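# Move one bottle from the cabinet onto the bench

## Task

Take just one bottle out of the cabinet and set it upright on the bench; the remaining two bottles must stay inside the cabinet.

## Robot and tools

Robot: two arms, left_arm and right_arm (UR-style six-joint arms), each fitted with a 140 mm two-finger gripper and a wrist camera. Each arm rides its own carriage on one shared floor track: left_rail carries left_arm and is always the one on the +y side, right_rail carries right_arm. These names do not match the image sides.

Scene frame: fixed to the table. Table top is z = 0, +x is the direction the arms face, +y is to their left, +z is up. The track runs along y at x = 0, with y = 0 at its middle. The table edge is at x = 0.17 m. Each arm base sits at x = 0, y = its carriage position_m, z = 0.04 m. Anything left on the track or the metal strip beside the table, or falling off the table, fails the scene.

Gripper: fingers point along the gripper's own +z and close along its y. end_effector_position is the point between the pads when closed; fingertips extend about 33 mm past it (about 9 mm when wide open). A camera block juts about 10 cm toward the gripper's +x. Fingers can fold: grip with the outer quarter of the pads, since nearer the palm a narrow part may be held loosely, and a fingertip pushed into a surface folds quietly.

execute_actions(actions, cameras): runs actions in order. Each action may hold "rows", "steps", "until", and left_rail / right_rail commands. rows: up to 15 rows, each used for one control step of 1/30 s. Every row is one flat list of 18 numbers in [-1, 1] covering both arms: left dx, dy, dz, rx, ry, rz, left gripper position, force_limit, speed, then the same nine for the right arm. The six pose numbers are an offset from that arm's Hand target as it stood when the action began, expressed in the Hand target's own axes; 1.0 equals 0.6 m or 180 degrees, and rx, ry, rz form one rotation vector. Rows inside an action do not add up; the next action starts from the new Hand target, so repeating an offset moves further. Six zeros re-command the current Hand target. Gripper numbers are absolute: position +1 fully open, about -0.8 pads touching, -1 closes until blocked; force_limit -1..+1 (about 14 N to 58 N); speed -1..+1 (about 30 to 250 mm/s); both start at +1. To leave a gripper alone, resend its last three numbers (0 is a real command). steps: 1 to 450, default 15; afterwards arms keep heading to the last row's target. For gentle motion, grow offsets gradually across rows (0.01 per row is about 0.18 m/s). The controller clips orientation to 32 degrees from the measured one each step.
until: ends an action early; reads rail fields only, e.g. {"left_rail": {"position_status": ["!=", "moving"]}}, or {"all": {"status": "ended"}} / {"any": {"status": "ended"}}. Numbers need a comparison (=, !=, <, <=, >, >=).
Rail commands: position_m is an absolute place on the track in metres (left_rail -0.8 to 1.5, right_rail -1.5 to 0.8); speed_m_s 0.01 to 1; acceleration_factor 0.1 to 1; {"stop": true} brakes. Keep carriages at least 0.78 m apart. Let a carriage arrive before aiming its gripper at a scene point. Out-of-range values reject the whole call.
cameras: list of names (cam_high, cam_low, cam_front, cam_side, cam_left_wrist, cam_right_wrist), ["all"], or []. Images come by default only for an empty actions list.

move(target, speed, blend, stop_force, zero, blocking, cameras): straight-line paths. target is one 18-number row or a list of up to 15 rows, same layout and scale as above; every row is an offset from the same starting Hand targets. speed: m/s, 0.002 to 3.2, default 0.25 (turns up to twice that in rad/s), one number or one per target. blend: corner rounding in metres, default 0 (stop at each). stop_force: 4 to 120 N, ends an arm's path on contact; unreliable while the gripper turns, and omit it when backing off something. zero: with stop_force, re-zero before the move (default true). blocking=false returns after about 0.5 s; then use wait or stop before new rows or moves. Paths do not avoid obstacles or the other arm; stay clear of an arm's own base. Max 10 s per move.

wait(seconds 0 to 10). stop(): brakes a running move. zoom_image(camera, region [x0, y0, x1, y1] in pixels, at most 504 by 504). zero_wrist_force(arm). read_manual(section). finished_scene(scene 1 or 2): ends the scene for good; the bottle must remain standing on the bench without the robot.

Results: end_effector_position (m), end_effector_quat_wxyz, velocities, all in the scene frame. Joint positions per arm: rail (m), then shoulder pan, shoulder lift, elbow, wrist 1, wrist 2, wrist 3 (rad). Joint torques, Wrist force/torque (in the gripper's own axes; a third line shows the peak). Hand target: the pose the next offsets start from. Tool commands. object_status: 0 moving, 1 blocked while opening, 2 blocked while closing (a grip), 3 reached target or pads met. position_measured counts: 3 open, about 139 = 60 mm, 200 = 20 mm, 230 pads meet. Rail position_status: moving, done, contact_stop, time_out, stopped, stopped_with_arm, stopped_for_other_arm, stopped_for_other_carriage; position_answer taken or not_taken. The move line reports done, off_target, moving, held or fault, plus limits=paced or limits=held. Motor temperatures; MOTOR HOT appears at 70 C and 85 C brakes the arm.

Avoid: outside force near 150 N or joint torque limits (fault stop for 10 s), commanding targets beyond a firm contact, any touch between the two arms or carriages, dropping or releasing a moving part, slamming, holding heavy loads off-centre, and keeping arms stretched or straining (heat).

Each tool is called after ">>>" as name([rows], argument=value, ...), one row to a line, values as JSON.

## Session

>>> execute_actions(actions=[])

Scene clock: 0.00 s.
left_arm: end_effector_position=(+0.3563, +1.1042, +0.5790) position_measured=3 object_status=3 end_effector_quat_wxyz=(+0.000, +0.000, +1.000, +0.000) | right_arm: end_effector_position=(+0.3563, -1.0161, +0.5790) position_measured=3 object_status=3 end_effector_quat_wxyz=(+0.000, +0.000, +1.000, +0.000)
Joint positions: left_arm=[1.026 -0.28 -2.157 1.821 -1.235 -1.571 -0.281] | right_arm=[-1.095 -0.281 -2.157 1.821 -1.235 -1.571 -0.281]
Joint velocities: within noise
Joint torques (N m): no reading
Motor temperatures (°C): left_arm=[27 28 27 35 32 29] | right_arm=[29 28 28 32 34 31]
Wrist force (N): no reading
Wrist torque (N m): no reading
Wrist force, peak (N): no reading
Hand target: left_arm +0.3563, +1.1042, +0.5790; +0.000, +0.000, +1.000, +0.000 | right_arm +0.3563, -1.0161, +0.5790; +0.000, +0.000, +1.000, +0.000
Tool commands: left_gripper/position=+1.0 left_gripper/force_limit=+1.0 left_gripper/speed=+1.0 right_gripper/position=+1.0 right_gripper/force_limit=+1.0 right_gripper/speed=+1.0
left_rail: position_m=1.026 position_status=done
right_rail: position_m=-1.095 position_status=done

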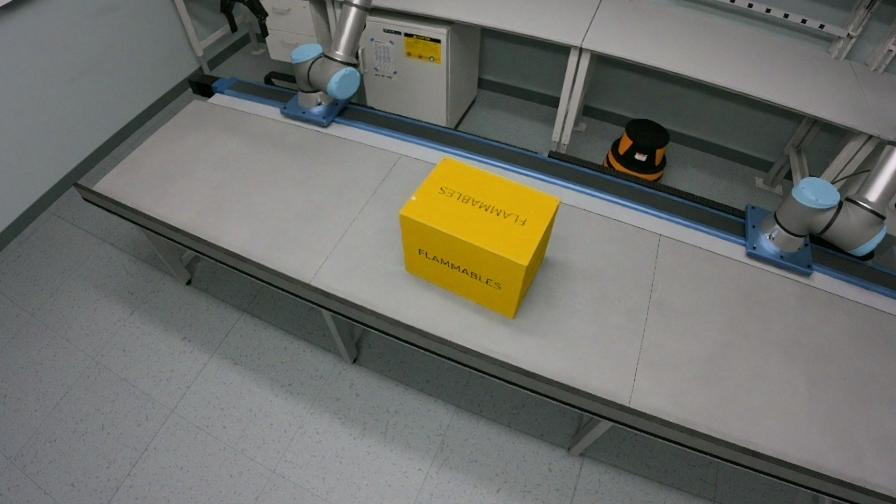

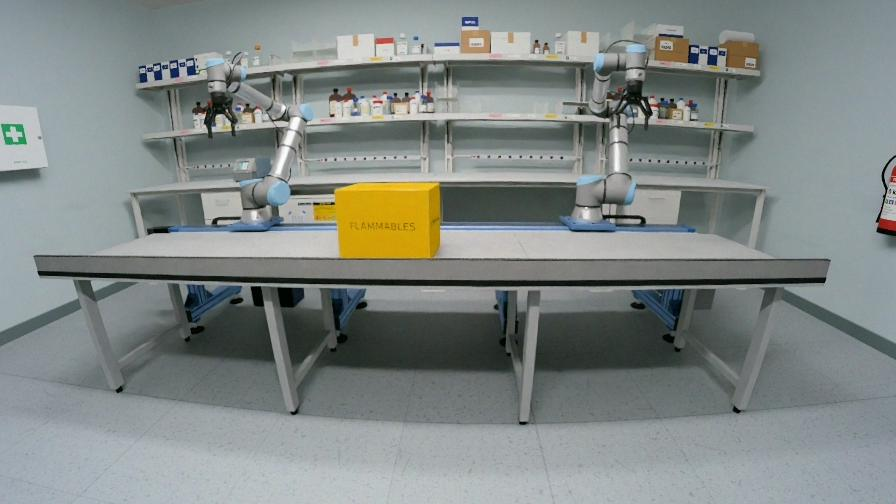

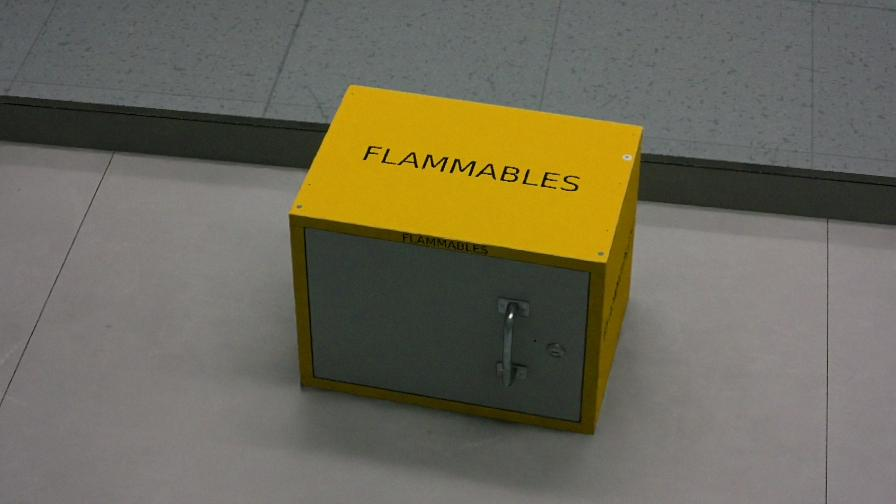

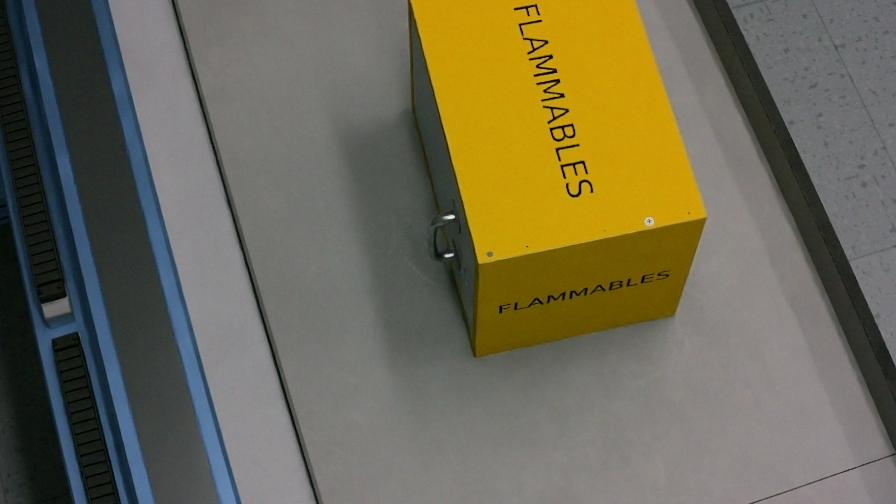

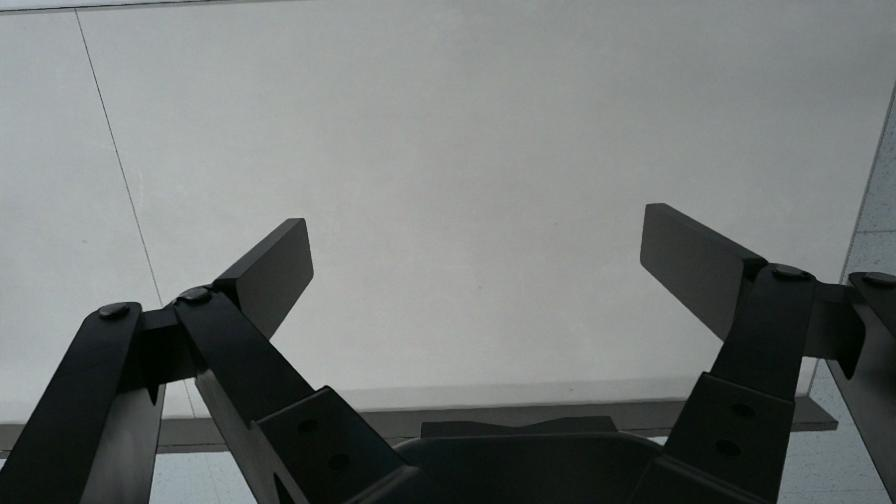

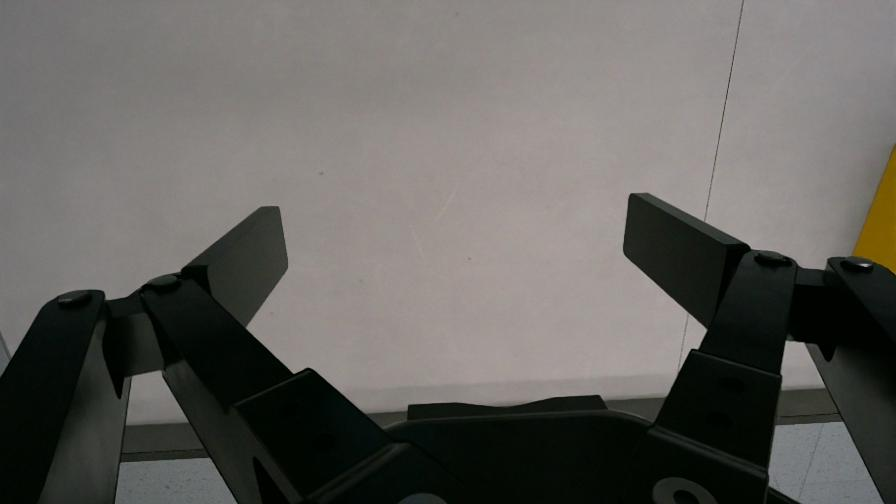

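>>> zoom_image(camera="cam_front", region=[270, 70, 660, 450])

>>> zoom_image(camera="cam_side", region=[380, 0, 720, 370])

>>> zoom_image(camera="cam_high", region=[380, 140, 580, 330])

Scaled by 1.292 from the camera's 896x504 image, which has a finer 1280x720 frame.

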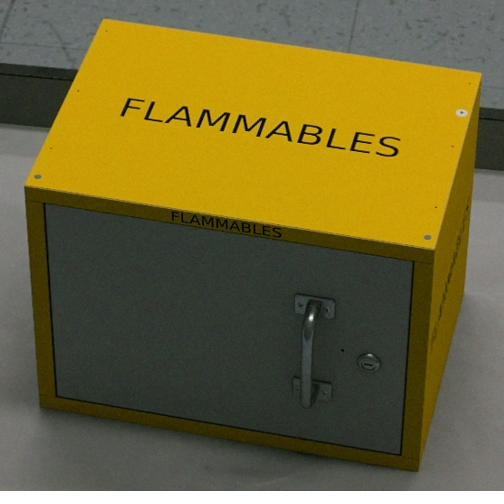

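Scaled by 1.362 from the camera's 896x504 image, which has a finer 1280x720 frame.

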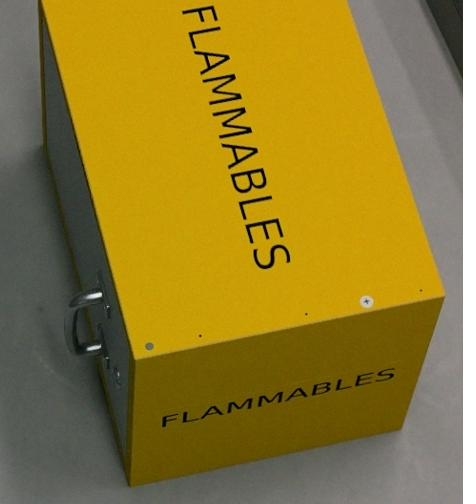

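Scaled by 2.520 from the camera's 896x504 image, which has a finer 1280x720 frame.

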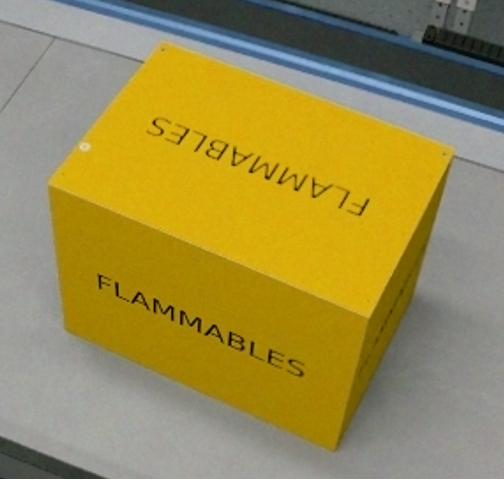

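>>> execute_actions([
  {"right_rail": {"position_m": -0.55, "acceleration_factor": 0.6}, "steps": 150, "until": {"right_rail": {"position_status": ["!=", "moving"]}}},
])

>>> move(target=[0,0,0,0,0,0,1,1,1,-0.0783,0.557,0.2667,0,0,0.031,0,-1,-0.5], speed=0.3, cameras=["cam_right_wrist","cam_front","cam_side"])

Scene clock: 207.53 s.
left_arm: end_effector_position=(+0.3563, +1.1042, +0.5790) position_measured=3 object_status=3 end_effector_quat_wxyz=(+0.000, +0.000, +1.000, +0.000) | right_arm: end_effector_position=(+0.3563, -0.4714, +0.5790) position_measured=3 object_status=3 end_effector_quat_wxyz=(+0.000, +0.000, +1.000, +0.000)
Joint positions: left_arm=[1.026 -0.28 -2.157 1.821 -1.235 -1.571 -0.28] | right_arm=[-0.55 -0.281 -2.157 1.821 -1.235 -1.571 -0.28]
Joint torques (N m): left_arm=[-2.56 -0.98 -46.39 -4.16 0.11 0] | right_arm=[-3.7 2.77 -50.99 -4.97 -0.02 0.33]
Wrist force (N): left_arm=[0.5 -0.1 0.2] | right_arm=[-0.2 -0.2 0.3]
Wrist torque (N m): left_arm=[-0.01 -0.10 0.01] | right_arm=[-0.04 0.04 0.01]
Wrist force, peak (N): left_arm=[0.6 -0.5 -0.5] | right_arm=[-0.2 -1.7 0.2]
Hand target: left_arm +0.3563, +1.1042, +0.5790; +0.000, +0.000, +1.000, +0.000 | right_arm +0.3563, -0.4714, +0.5790; +0.000, +0.000, +1.000, +0.000
Tool commands: left_gripper/position=+1.0 left_gripper/force_limit=+1.0 left_gripper/speed=+1.0 right_gripper/position=+1.0 right_gripper/force_limit=+1.0 right_gripper/speed=+1.0
left_rail: position_m=1.026 position_status=done
right_rail: position_m=-0.550 position_status=done

Scene clock: 209.53 s.
left_arm: end_effector_position=(+0.3563, +1.1042, +0.5790) position_measured=3 object_status=3 end_effector_quat_wxyz=(+0.000, +0.000, +1.000, +0.000) | right_arm: end_effector_position=(+0.4033, -0.1374, +0.4191) position_measured=129 object_status=3 end_effector_quat_wxyz=(+0.000, +0.049, +0.999, +0.000)
Joint positions: left_arm=[1.026 -0.28 -2.157 1.821 -1.235 -1.571 -0.28] | right_arm=[-0.55 0.49 -1.799 1.9 -1.672 -1.571 0.587]
Joint torques (N m): left_arm=[0.63 0.29 -47.36 -4.01 -0.18 -0.15] | right_arm=[6.77 -12.05 -67.79 -7.18 -2.14 3.7]
Wrist force (N): left_arm=[0.0 -0.1 0.5] | right_arm=[0.3 0.0 -0.3]
Wrist torque (N m): left_arm=[-0.02 0.00 0.01] | right_arm=[0.01 -0.03 -0.15]
Wrist force, peak (N): left_arm=[0.0 0.0 0.7] | right_arm=[0.5 2.4 0.5]
Hand target: left_arm +0.3563, +1.1042, +0.5790; +0.000, +0.000, +1.000, +0.000 | right_arm +0.4033, -0.1372, +0.4190; +0.000, +0.049, +0.999, +0.000
Off the commanded pose: left_arm 0.000 m, 0 deg | right_arm 0.000 m, 0 deg.
left_rail: position_m=1.026 position_status=done
right_rail: position_m=-0.550 position_status=done
move: done
camera_calibration:
cam_right_wrist: T_world_to_cam=[[0.139852, 0.989499, 0.0365083, 0.0728969], [0.927211, -0.143808, 0.34583, -0.539428], [0.347448, -0.0145141, -0.937587, 0.432234], [0, 0, 0, 1]] pos_world=[0.33979, -0.143432, 0.589146]
Images, in order (width x height): cam_front 896x504, cam_side 896x504, cam_right_wrist 896x504.

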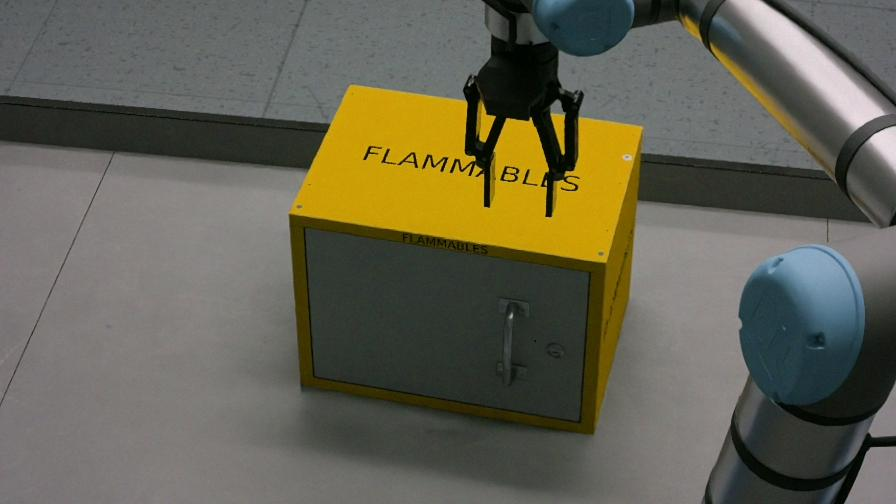

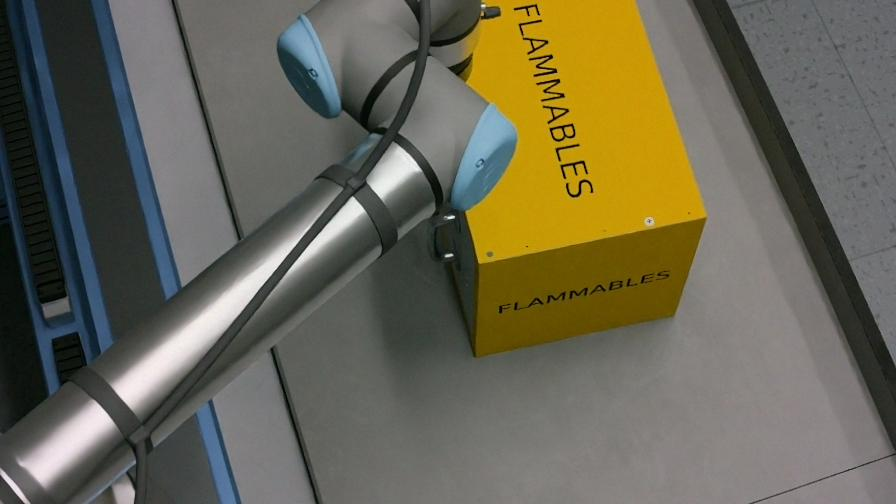

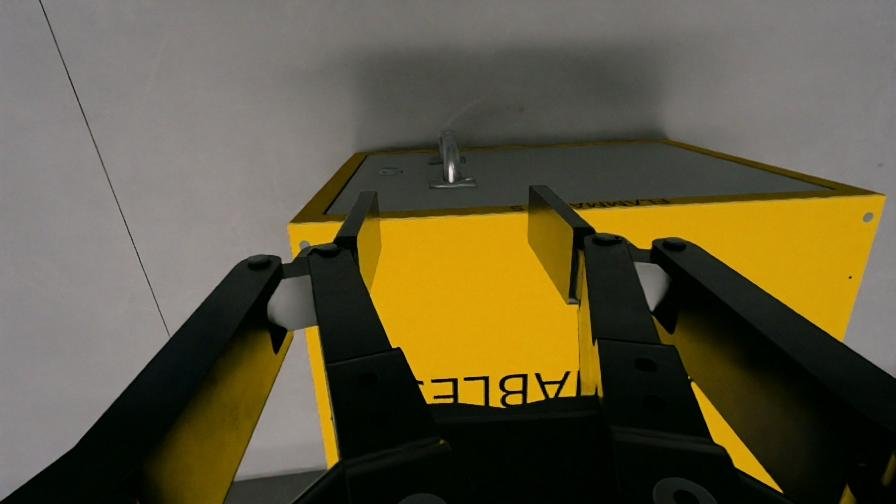

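>>> zoom_image(camera="cam_right_wrist", region=[280, 100, 640, 340])

>>> zoom_image(camera="cam_front", region=[440, 60, 660, 400])

Scaled by 1.400 from the camera's 896x504 image, which has a finer 1280x720 frame.

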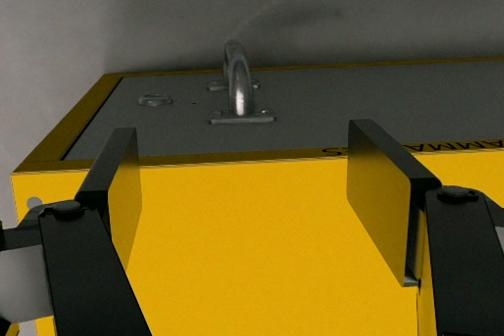

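Scaled by 1.482 from the camera's 896x504 image, which has a finer 1280x720 frame.

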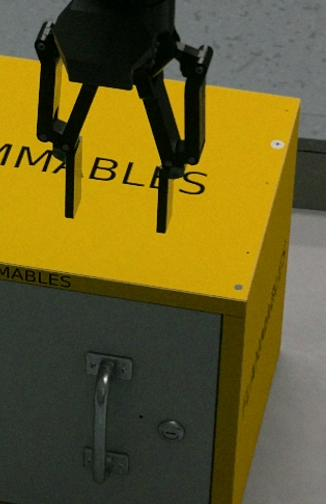

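>>> move(target=[0,0,0,0,0,0,1,1,1,0.01175,0.01225,0.235,0,0,0,0,-1,-0.5], speed=0.15, cameras=["cam_right_wrist","cam_front","cam_side"])

>>> zoom_image(camera="cam_right_wrist", region=[280, 100, 640, 340])

>>> zoom_image(camera="cam_front", region=[440, 160, 660, 440])

Scene clock: 286.70 s.
left_arm: end_effector_position=(+0.3563, +1.1042, +0.5790) position_measured=3 object_status=3 end_effector_quat_wxyz=(+0.000, +0.000, +1.000, +0.000) | right_arm: end_effector_position=(+0.3970, -0.1293, +0.2781) position_measured=129 object_status=3 end_effector_quat_wxyz=(+0.000, +0.049, +0.999, +0.000)
Joint positions: left_arm=[1.026 -0.28 -2.157 1.821 -1.235 -1.571 -0.28] | right_arm=[-0.55 0.509 -1.737 2.106 -1.94 -1.571 0.606]
Joint torques (N m): left_arm=[-0.49 1.64 -46.58 -4.14 0.06 -0.27] | right_arm=[7.79 -16.95 -37 -7.17 0.72 3.36]
Wrist force (N): left_arm=[0.5 -0.1 0.1] | right_arm=[0.0 0.0 -0.1]
Wrist torque (N m): left_arm=[-0.03 -0.10 0.01] | right_arm=[0.02 0.04 -0.16]
Wrist force, peak (N): left_arm=[0.8 -0.3 -0.2] | right_arm=[0.0 0.4 -2.2]
Hand target: left_arm +0.3563, +1.1042, +0.5790; +0.000, +0.000, +1.000, +0.000 | right_arm +0.3970, -0.1292, +0.2780; +0.000, +0.049, +0.999, +0.000
Off the commanded pose: left_arm 0.000 m, 0 deg | right_arm 0.000 m, 0 deg.
left_rail: position_m=1.026 position_status=done
right_rail: position_m=-0.550 position_status=done
move: done
camera_calibration:
cam_right_wrist: T_world_to_cam=[[0.139887, 0.989498, 0.0364158, 0.0708272], [0.927206, -0.143809, 0.345843, -0.483742], [0.347448, -0.0146141, -0.937585, 0.302294], [0, 0, 0, 1]] pos_world=[0.33359, -0.135232, 0.448146]
Images, in order (width x height): cam_front 896x504, cam_side 896x504, cam_right_wrist 896x504.

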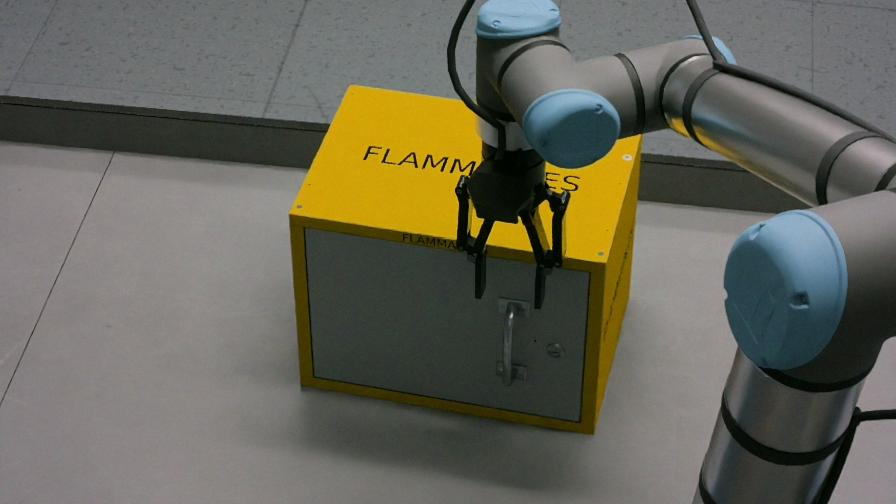

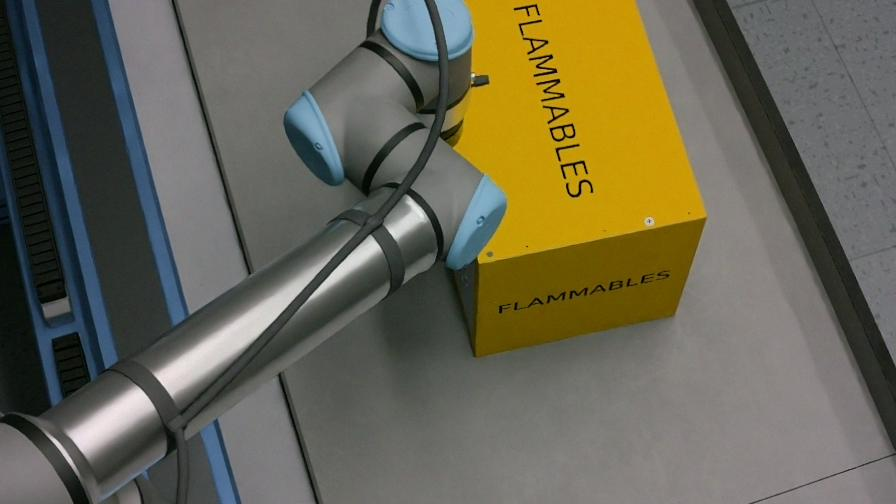

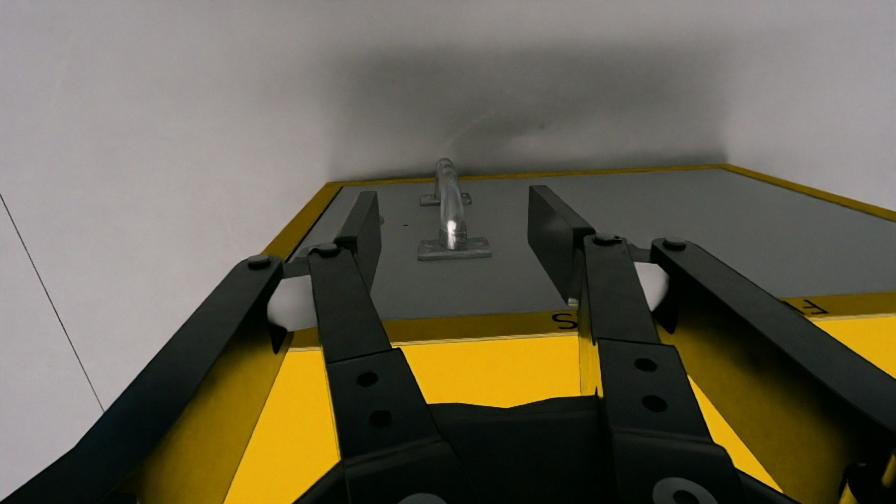

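Scaled by 1.400 from the camera's 896x504 image, which has a finer 1280x720 frame.

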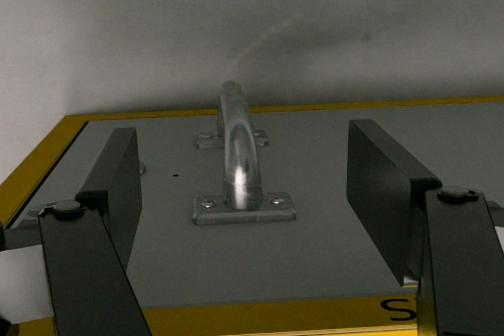

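Scaled by 1.800 from the camera's 896x504 image, which has a finer 1280x720 frame.

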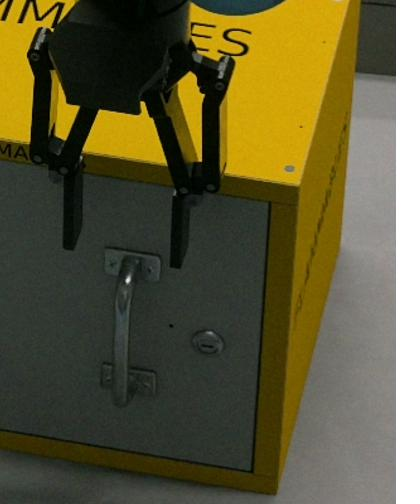

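>>> move(target=[0,0,0,0,0,0,1,1,1,0,0,0.0933,0,0,0,0,-1,-0.5], speed=0.08, stop_force=10)

>>> execute_actions([
  {"rows": [[0,0,0,0,0,0,1,1,1,0,0,0,0,0,0,-1,-1,-1]], "steps": 120},
], cameras=["cam_right_wrist","cam_front"])

>>> zoom_image(camera="cam_right_wrist", region=[280, 100, 640, 340])

>>> zoom_image(camera="cam_front", region=[440, 160, 660, 440])

Scene clock: 328.80 s.
left_arm: end_effector_position=(+0.3563, +1.1042, +0.5790) position_measured=3 object_status=3 end_effector_quat_wxyz=(+0.000, +0.000, +1.000, +0.000) | right_arm: end_effector_position=(+0.3971, -0.1293, +0.2220) position_measured=129 object_status=3 end_effector_quat_wxyz=(+0.000, +0.049, +0.999, +0.000)
Joint positions: left_arm=[1.026 -0.28 -2.157 1.821 -1.235 -1.571 -0.28] | right_arm=[-0.55 0.509 -1.692 2.176 -2.056 -1.571 0.606]
Joint torques (N m): left_arm=[-0.91 1.78 -47.07 -4.38 -0.02 -0.32] | right_arm=[2.64 -17.37 -33.83 -7.26 -1.76 0.46]
Wrist force (N): left_arm=[0.1 0.3 -0.3] | right_arm=[0.1 0.0 -0.5]
Wrist torque (N m): left_arm=[0.07 -0.02 0.01] | right_arm=[0.02 0.02 -0.16]
Wrist force, peak (N): left_arm=[0.8 -0.4 0.3] | right_arm=[-0.1 0.0 -1.1]
Hand target: left_arm +0.3563, +1.1042, +0.5790; +0.000, +0.000, +1.000, +0.000 | right_arm +0.3970, -0.1292, +0.2220; +0.000, +0.049, +0.999, +0.000
Off the commanded pose: left_arm 0.000 m, 0 deg | right_arm 0.000 m, 0 deg.
left_rail: position_m=1.026 position_status=done
right_rail: position_m=-0.550 position_status=done
move: done

Scene clock: 333.00 s.
left_arm: end_effector_position=(+0.3563, +1.1042, +0.5790) position_measured=3 object_status=3 end_effector_quat_wxyz=(+0.000, +0.000, +1.000, +0.000) | right_arm: end_effector_position=(+0.3970, -0.1292, +0.2220) position_measured=214 object_status=2 end_effector_quat_wxyz=(+0.000, +0.049, +0.999, +0.000)
Joint positions: left_arm=[1.026 -0.28 -2.157 1.821 -1.235 -1.571 -0.28] | right_arm=[-0.55 0.509 -1.692 2.176 -2.056 -1.571 0.606]
Joint torques (N m): left_arm=[-1.07 2.3 -47.05 -3.9 0 -0.53] | right_arm=[-16.15 -30.91 -34.81 -0.11 -1.75 3.28]
Wrist force (N): left_arm=[0.2 -0.3 0.2] | right_arm=[-2.8 6.3 -1.2]
Wrist torque (N m): left_arm=[-0.07 -0.03 0.01] | right_arm=[0.06 0.01 -0.32]
Wrist force, peak (N): left_arm=[0.8 -0.2 0.4] | right_arm=[-2.0 14.6 2.7]
Hand target: left_arm +0.3563, +1.1042, +0.5790; +0.000, +0.000, +1.000, +0.000 | right_arm +0.3970, -0.1292, +0.2220; +0.000, +0.049, +0.999, +0.000
Off the commanded pose: left_arm 0.000 m, 0 deg | right_arm 0.000 m, 0 deg.
left_rail: position_m=1.026 position_status=done
right_rail: position_m=-0.550 position_status=done
camera_calibration:
cam_right_wrist: T_world_to_cam=[[0.139883, 0.989498, 0.0364142, 0.0728724], [0.927207, -0.143804, 0.345843, -0.46434], [0.347448, -0.0146141, -0.937585, 0.249695], [0, 0, 0, 1]] pos_world=[0.33359, -0.135232, 0.392046]
Images, in order (width x height): cam_front 896x504, cam_right_wrist 896x504.

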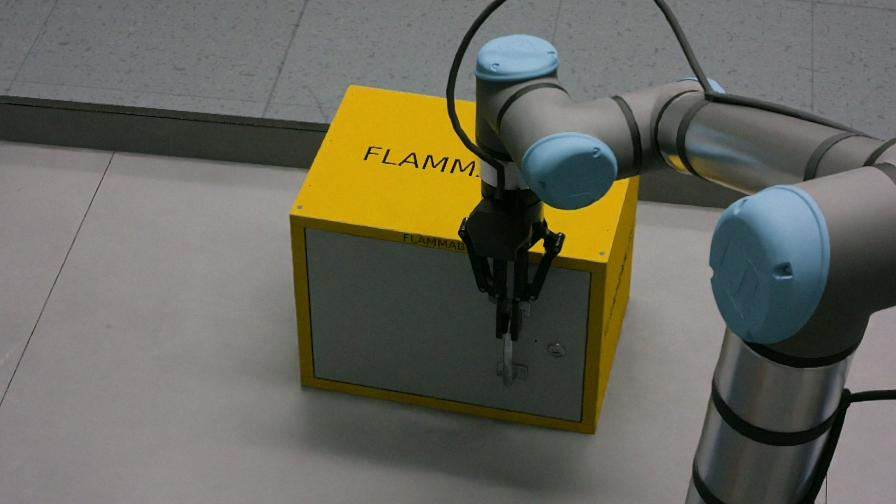

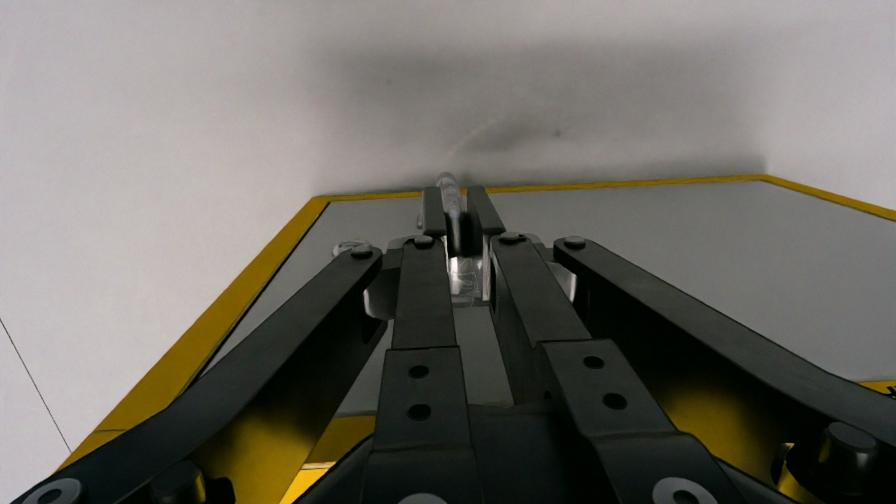

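Scaled by 1.400 from the camera's 896x504 image, which has a finer 1280x720 frame.

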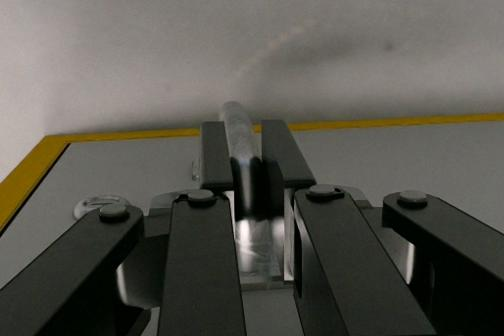

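Scaled by 1.800 from the camera's 896x504 image, which has a finer 1280x720 frame.

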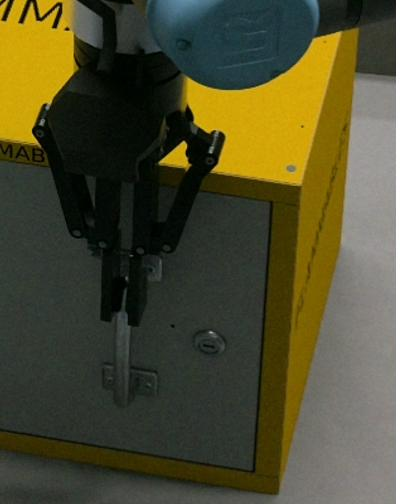

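>>> execute_actions([
  {"rows": [[0,0,0,0,0,0,1,1,1,0,0.0008,0,0,0,0,-0.98,0.1,-1]], "steps": 60},
])

>>> move(target=[0,0,0,0,0,0,1,1,1,0.0392,0.0062,0,0,0,0,-0.98,0.1,-1], speed=0.06, stop_force=60, cameras=["cam_right_wrist","cam_front"])

Scene clock: 356.53 s.
left_arm: end_effector_position=(+0.3563, +1.1042, +0.5790) position_measured=3 object_status=3 end_effector_quat_wxyz=(+0.000, +0.000, +1.000, +0.000) | right_arm: end_effector_position=(+0.3971, -0.1288, +0.2220) position_measured=215 object_status=2 end_effector_quat_wxyz=(+0.000, +0.049, +0.999, +0.000)
Joint positions: left_arm=[1.026 -0.28 -2.157 1.821 -1.235 -1.571 -0.28] | right_arm=[-0.55 0.509 -1.691 2.176 -2.056 -1.571 0.607]
Joint torques (N m): left_arm=[0.29 1.12 -48.18 -4.03 0.53 -0.3] | right_arm=[10.03 -12.41 -61.41 -8.59 4.89 3.48]
Wrist force (N): left_arm=[0.3 -0.2 -0.4] | right_arm=[1.7 -11.8 -9.7]
Wrist torque (N m): left_arm=[-0.04 -0.08 0.01] | right_arm=[0.52 -0.01 -0.23]
Wrist force, peak (N): left_arm=[0.5 0.3 0.8] | right_arm=[1.6 -12.1 -9.7]
Hand target: left_arm +0.3563, +1.1042, +0.5790; +0.000, +0.000, +1.000, +0.000 | right_arm +0.3971, -0.1288, +0.2220; +0.000, +0.049, +0.999, +0.000
Off the commanded pose: left_arm 0.000 m, 0 deg | right_arm 0.000 m, 0 deg.
left_rail: position_m=1.026 position_status=done
right_rail: position_m=-0.550 position_status=done

Scene clock: 358.13 s.
left_arm: end_effector_position=(+0.3563, +1.1042, +0.5790) position_measured=3 object_status=3 end_effector_quat_wxyz=(+0.000, +0.000, +1.000, +0.000) | right_arm: end_effector_position=(+0.3740, -0.1228, +0.2220) position_measured=215 object_status=2 end_effector_quat_wxyz=(+0.000, +0.049, +0.999, +0.000)
Joint positions: left_arm=[1.026 -0.28 -2.157 1.821 -1.235 -1.571 -0.28] | right_arm=[-0.55 0.54 -1.711 2.193 -2.053 -1.571 0.637]
Joint torques (N m): left_arm=[-2.45 2.84 -48.23 -3.8 0.11 -0.18] | right_arm=[14.42 -40.55 -32.31 -3.45 2.37 2.75]
Wrist force (N): left_arm=[0.3 -0.4 0.1] | right_arm=[-3.1 -16.1 -8.6]
Wrist torque (N m): left_arm=[-0.09 -0.08 0.01] | right_arm=[-0.29 -0.43 0.71]
Wrist force, peak (N): left_arm=[0.8 -0.3 0.1] | right_arm=[-3.4 -16.5 -9.2]
Hand target: left_arm +0.3563, +1.1042, +0.5790; +0.000, +0.000, +1.000, +0.000 | right_arm +0.3740, -0.1228, +0.2220; +0.000, +0.049, +0.999, +0.000
Off the commanded pose: left_arm 0.000 m, 0 deg | right_arm 0.000 m, 0 deg.
left_rail: position_m=1.026 position_status=done
right_rail: position_m=-0.550 position_status=done
move: done
camera_calibration:
cam_right_wrist: T_world_to_cam=[[0.139883, 0.989498, 0.0364142, 0.0696579], [0.927207, -0.143804, 0.345843, -0.44208], [0.347448, -0.0146141, -0.937585, 0.257781], [0, 0, 0, 1]] pos_world=[0.31059, -0.128732, 0.392046]
Images, in order (width x height): cam_front 896x504, cam_right_wrist 896x504.

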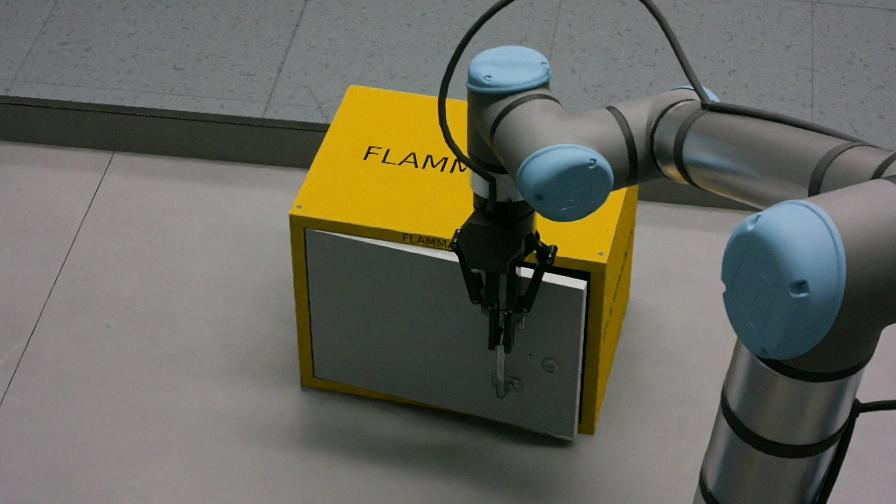

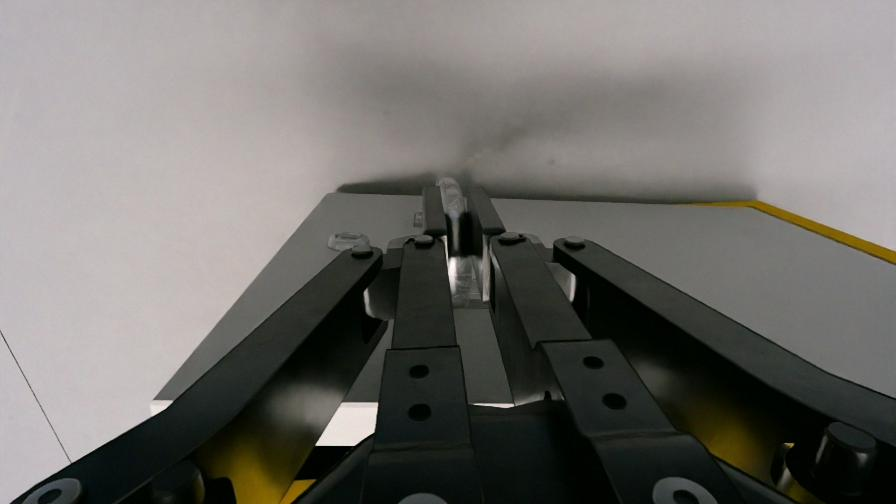

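>>> move([
  [0,0,0,0,0,0,1,1,1,0.01935,0.004,0,0,0,0.0417,-0.98,0.1,-1],
  [0,0,0,0,0,0,1,1,1,0.03848,0.00883,0,0,0,0.0556,-0.98,0.1,-1],
  [0,0,0,0,0,0,1,1,1,0.0574,0.01472,0,0,0,0.0694,-0.98,0.1,-1],
  [0,0,0,0,0,0,1,1,1,0.07602,0.02152,0,0,0,0.0833,-0.98,0.1,-1],
  [0,0,0,0,0,0,1,1,1,0.09432,0.02912,0,0,0,0.0972,-0.98,0.1,-1],
  [0,0,0,0,0,0,1,1,1,0.11228,0.03752,0,0,0,0.1111,-0.98,0.1,-1],
], speed=0.06, blend=0.003)

Scene clock: 411.23 s.
left_arm: end_effector_position=(+0.3563, +1.1042, +0.5790) position_measured=3 object_status=3 end_effector_quat_wxyz=(+0.000, +0.000, +1.000, +0.000) | right_arm: end_effector_position=(+0.3092, -0.0938, +0.2220) position_measured=215 object_status=2 end_effector_quat_wxyz=(+0.000, +0.221, +0.975, +0.000)
Joint positions: left_arm=[1.026 -0.28 -2.157 1.821 -1.235 -1.571 -0.28] | right_arm=[-0.55 0.654 -1.743 2.219 -2.047 -1.571 1.1]
Joint torques (N m): left_arm=[-1.24 2.75 -47.77 -4.01 0.47 -0.36] | right_arm=[6.45 -41.83 -32 -2.13 -1.43 3.63]
Wrist force (N): left_arm=[0.1 0.2 0.5] | right_arm=[-3.3 1.5 -2.5]
Wrist torque (N m): left_arm=[0.05 -0.02 0.01] | right_arm=[0.46 0.26 -0.57]
Wrist force, peak (N): left_arm=[1.0 0.0 0.2] | right_arm=[-3.2 -16.3 -9.0]
Hand target: left_arm +0.3563, +1.1042, +0.5790; +0.000, +0.000, +1.000, +0.000 | right_arm +0.3092, -0.0938, +0.2220; +0.000, +0.221, +0.975, +0.000
Off the commanded pose: left_arm 0.000 m, 0 deg | right_arm 0.000 m, 0 deg.
left_rail: position_m=1.026 position_status=done
right_rail: position_m=-0.550 position_status=done
move: done

>>> move([
  [0,0,0,0,0,0,1,1,1,0.03138,0.00458,0,0,0,0.02222,-0.98,0.1,-1],
  [0,0,0,0,0,0,1,1,1,0.06237,0.01135,0,0,0,0.04444,-0.98,0.1,-1],
  [0,0,0,0,0,0,1,1,1,0.09282,0.02027,0,0,0,0.06667,-0.98,0.1,-1],
  [0,0,0,0,0,0,1,1,1,0.12257,0.03128,0,0,0,0.08889,-0.98,0.1,-1],
  [0,0,0,0,0,0,1,1,1,0.15147,0.04433,0,0,0,0.11111,-0.98,0.1,-1],
  [0,0,0,0,0,0,1,1,1,0.17938,0.05938,0,0,0,0.13333,-0.98,0.1,-1],
  [0,0,0,0,0,0,1,1,1,0.20618,0.07633,0,0,0,0.15556,-0.98,0.1,-1],
  [0,0,0,0,0,0,1,1,1,0.23175,0.09513,0,0,0,0.17778,-0.98,0.1,-1],
  [0,0,0,0,0,0,1,1,1,0.25593,0.11565,0,0,0,0.2,-0.98,0.1,-1],
  [0,0,0,0,0,0,1,1,1,0.27863,0.13782,0,0,0,0.22222,-0.98,0.1,-1],
], speed=0.1, blend=0.004, cameras=["cam_front","cam_high"])

Scene clock: 440.20 s.
left_arm: end_effector_position=(+0.3563, +1.1042, +0.5790) position_measured=3 object_status=3 end_effector_quat_wxyz=(+0.000, +0.000, +1.000, +0.000) | right_arm: end_effector_position=(+0.1941, +0.0529, +0.2220) position_measured=215 object_status=2 end_effector_quat_wxyz=(+0.000, +0.541, +0.841, +0.000)
Joint positions: left_arm=[1.026 -0.28 -2.157 1.821 -1.235 -1.571 -0.28] | right_arm=[-0.55 0.981 -1.594 2.088 -2.064 -1.571 2.125]
Joint torques (N m): left_arm=[0 3.09 -49.11 -3.93 0.47 -0.52] | right_arm=[0.6 -21.85 -63.45 -5.11 -3.19 3.55]
Wrist force (N): left_arm=[0.2 0.5 0.2] | right_arm=[-3.3 -7.7 -7.3]
Wrist torque (N m): left_arm=[0.11 -0.04 0.01] | right_arm=[0.60 0.36 -0.41]
Wrist force, peak (N): left_arm=[0.5 -0.2 0.7] | right_arm=[-2.5 -10.1 -10.2]
Hand target: left_arm +0.3563, +1.1042, +0.5790; +0.000, +0.000, +1.000, +0.000 | right_arm +0.1941, +0.0529, +0.2220; +0.000, +0.542, +0.841, +0.000
Off the commanded pose: left_arm 0.000 m, 0 deg | right_arm 0.000 m, 0 deg.
left_rail: position_m=1.026 position_status=done
right_rail: position_m=-0.550 position_status=done
move: done
Images, in order (width x height): cam_high 896x504, cam_front 896x504.

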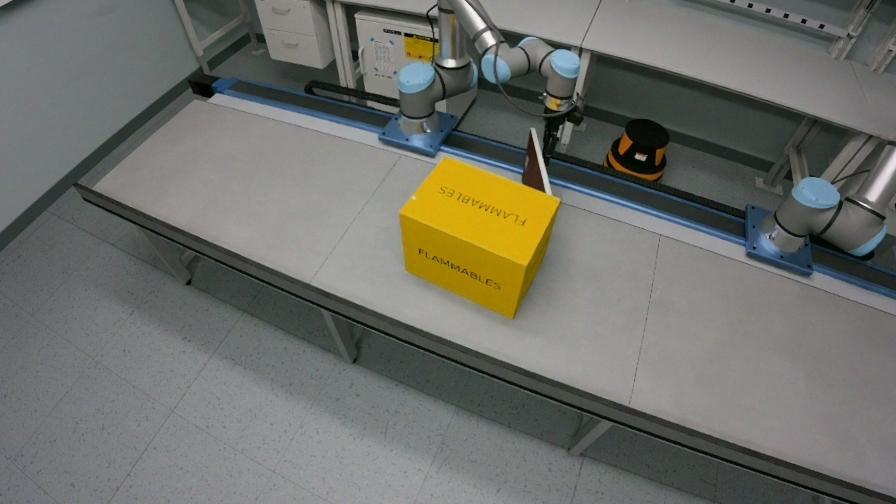

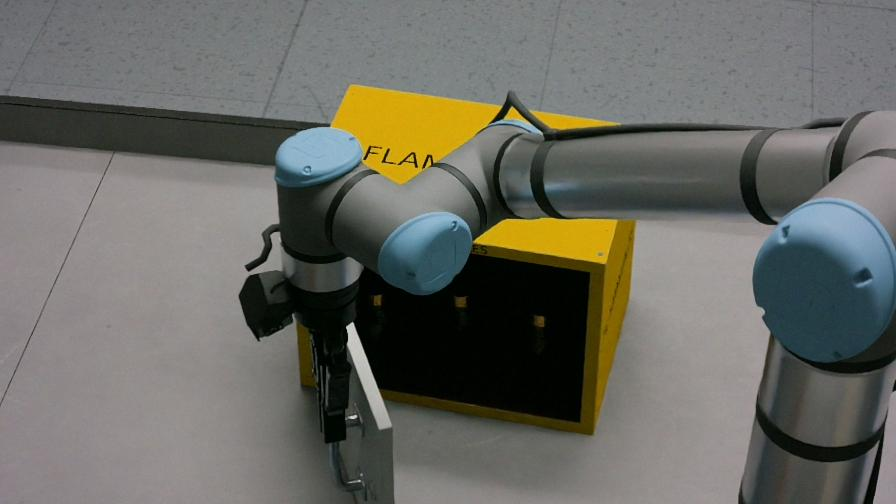

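>>> move([
  [0,0,0,0,0,0,1,1,1,0.03528,0.0048,0,0,0,0.025,-0.98,0.1,-1],
  [0,0,0,0,0,0,1,1,1,0.07003,0.01288,0,0,0,0.05,-0.98,0.1,-1],
  [0,0,0,0,0,0,1,1,1,0.10405,0.02365,0,0,0,0.075,-0.98,0.1,-1],
  [0,0,0,0,0,0,1,1,1,0.13712,0.03705,0,0,0,0.1,-0.98,0.1,-1],
  [0,0,0,0,0,0,1,1,1,0.16905,0.05302,0,0,0,0.125,-0.98,0.1,-1],
  [0,0,0,0,0,0,1,1,1,0.1996,0.07143,0,0,0,0.15,-0.98,0.1,-1],
  [0,0,0,0,0,0,1,1,1,0.22863,0.09218,0,0,0,0.175,-0.98,0.1,-1],
  [0,0,0,0,0,0,1,1,1,0.25593,0.11515,0,0,0,0.2,-0.98,0.1,-1],
  [0,0,0,0,0,0,1,1,1,0.28135,0.14018,0,0,0,0.225,-0.98,0.1,-1],
  [0,0,0,0,0,0,1,1,1,0.30473,0.16713,0,0,0,0.25,-0.98,0.1,-1],
], speed=0.1, blend=0.004, cameras=["cam_front"])

>>> zoom_image(camera="cam_front", region=[280, 220, 640, 440])

Scene clock: 463.60 s.
left_arm: end_effector_position=(+0.3563, +1.1042, +0.5790) position_measured=3 object_status=3 end_effector_quat_wxyz=(+0.000, +0.000, +1.000, +0.000) | right_arm: end_effector_position=(+0.2098, +0.2608, +0.2220) position_measured=215 object_status=2 end_effector_quat_wxyz=(+0.000, +0.822, +0.570, +0.000)
Joint positions: left_arm=[1.026 -0.28 -2.157 1.821 -1.235 -1.571 -0.28] | right_arm=[-0.55 1.108 -1.269 1.709 -2.01 -1.571 3.038]
Joint torques (N m): left_arm=[-0.72 2.73 -48.53 -3.4 0.52 -0.81] | right_arm=[2.22 -47.24 -59.31 -2.37 -4.02 3.94]
Wrist force (N): left_arm=[0.6 0.2 0.1] | right_arm=[-2.9 -3.6 -9.1]
Wrist torque (N m): left_arm=[0.04 -0.12 0.01] | right_arm=[0.61 0.20 -0.46]
Wrist force, peak (N): left_arm=[0.6 0.5 0.5] | right_arm=[-2.4 -11.1 -8.7]
Hand target: left_arm +0.3563, +1.1042, +0.5790; +0.000, +0.000, +1.000, +0.000 | right_arm +0.2098, +0.2609, +0.2220; +0.000, +0.822, +0.569, +0.000
Off the commanded pose: left_arm 0.000 m, 0 deg | right_arm 0.000 m, 0 deg.
left_rail: position_m=1.026 position_status=done
right_rail: position_m=-0.550 position_status=done
move: done
Images, in order (width x height): cam_front 896x504.

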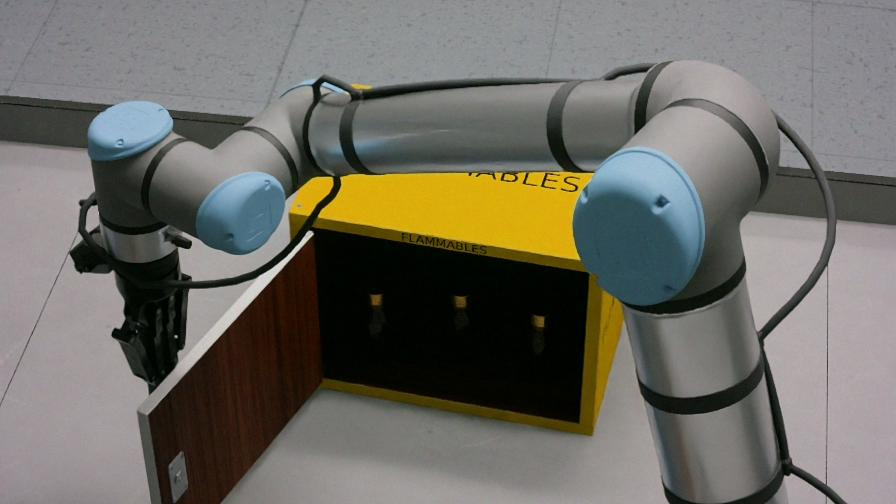

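Scaled by 1.400 from the camera's 896x504 image, which has a finer 1280x720 frame.

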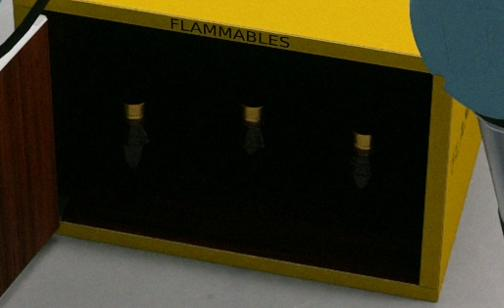

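>>> execute_actions([
  {"rows": [[0,0,0,0,0,0,1,1,1,0,0,0,0,0,0,-0.2,0,-1]], "steps": 50},
])

>>> move(target=[0,0,0,0,0,0,1,1,1,0,0,-0.2,0,0,0,-0.2,0,-1], speed=0.15, cameras=["cam_front"])

Scene clock: 513.33 s.
left_arm: end_effector_position=(+0.3563, +1.1042, +0.5790) position_measured=3 object_status=3 end_effector_quat_wxyz=(+0.000, +0.000, +1.000, +0.000) | right_arm: end_effector_position=(+0.2098, +0.2609, +0.2219) position_measured=154 object_status=3 end_effector_quat_wxyz=(+0.000, +0.822, +0.569, +0.000)
Joint positions: left_arm=[1.026 -0.28 -2.157 1.821 -1.235 -1.571 -0.28] | right_arm=[-0.55 1.108 -1.269 1.708 -2.01 -1.571 3.038]
Joint torques (N m): left_arm=[-0.63 5.07 -48.52 -3.83 0.57 -0.66] | right_arm=[2.49 -83.04 -61.05 -6.3 -1.15 1.5]
Wrist force (N): left_arm=[0.5 -0.2 0.1] | right_arm=[-1.8 1.8 0.5]
Wrist torque (N m): left_arm=[-0.03 -0.12 0.01] | right_arm=[0.39 0.42 -0.19]
Wrist force, peak (N): left_arm=[0.7 -0.3 0.5] | right_arm=[-3.1 -3.6 -9.3]
Hand target: left_arm +0.3563, +1.1042, +0.5790; +0.000, +0.000, +1.000, +0.000 | right_arm +0.2098, +0.2609, +0.2220; +0.000, +0.822, +0.569, +0.000
Off the commanded pose: left_arm 0.000 m, 0 deg | right_arm 0.000 m, 0 deg.
left_rail: position_m=1.026 position_status=done
right_rail: position_m=-0.550 position_status=done

Scene clock: 514.77 s.
left_arm: end_effector_position=(+0.3563, +1.1042, +0.5790) position_measured=3 object_status=3 end_effector_quat_wxyz=(+0.000, +0.000, +1.000, +0.000) | right_arm: end_effector_position=(+0.2097, +0.2609, +0.3418) position_measured=154 object_status=3 end_effector_quat_wxyz=(+0.000, +0.822, +0.569, +0.000)
Joint positions: left_arm=[1.026 -0.28 -2.157 1.821 -1.235 -1.571 -0.28] | right_arm=[-0.55 1.108 -1.334 1.57 -1.807 -1.571 3.038]
Joint torques (N m): left_arm=[-0.35 3.65 -48.52 -3.69 0.2 -0.78] | right_arm=[-4.22 -81.5 -66.24 -2.35 -1.57 2.76]
Wrist force (N): left_arm=[0.1 0.4 0.3] | right_arm=[-2.0 1.8 0.3]
Wrist torque (N m): left_arm=[0.08 -0.02 0.02] | right_arm=[0.39 0.48 -0.17]
Wrist force, peak (N): left_arm=[-0.1 -0.5 0.6] | right_arm=[-1.9 2.1 1.8]
Hand target: left_arm +0.3563, +1.1042, +0.5790; +0.000, +0.000, +1.000, +0.000 | right_arm +0.2098, +0.2609, +0.3420; +0.000, +0.822, +0.569, +0.000
Off the commanded pose: left_arm 0.000 m, 0 deg | right_arm 0.000 m, 0 deg.
left_rail: position_m=1.026 position_status=done
right_rail: position_m=-0.550 position_status=done
move: done
Images, in order (width x height): cam_front 896x504.

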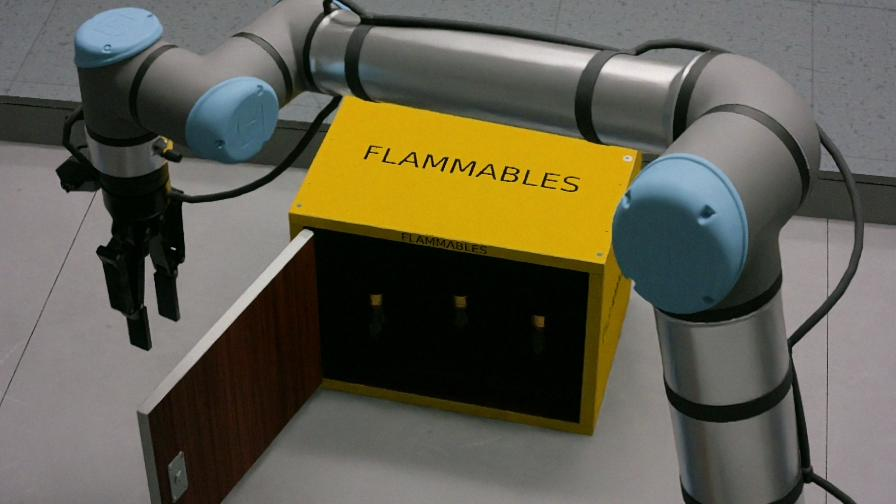

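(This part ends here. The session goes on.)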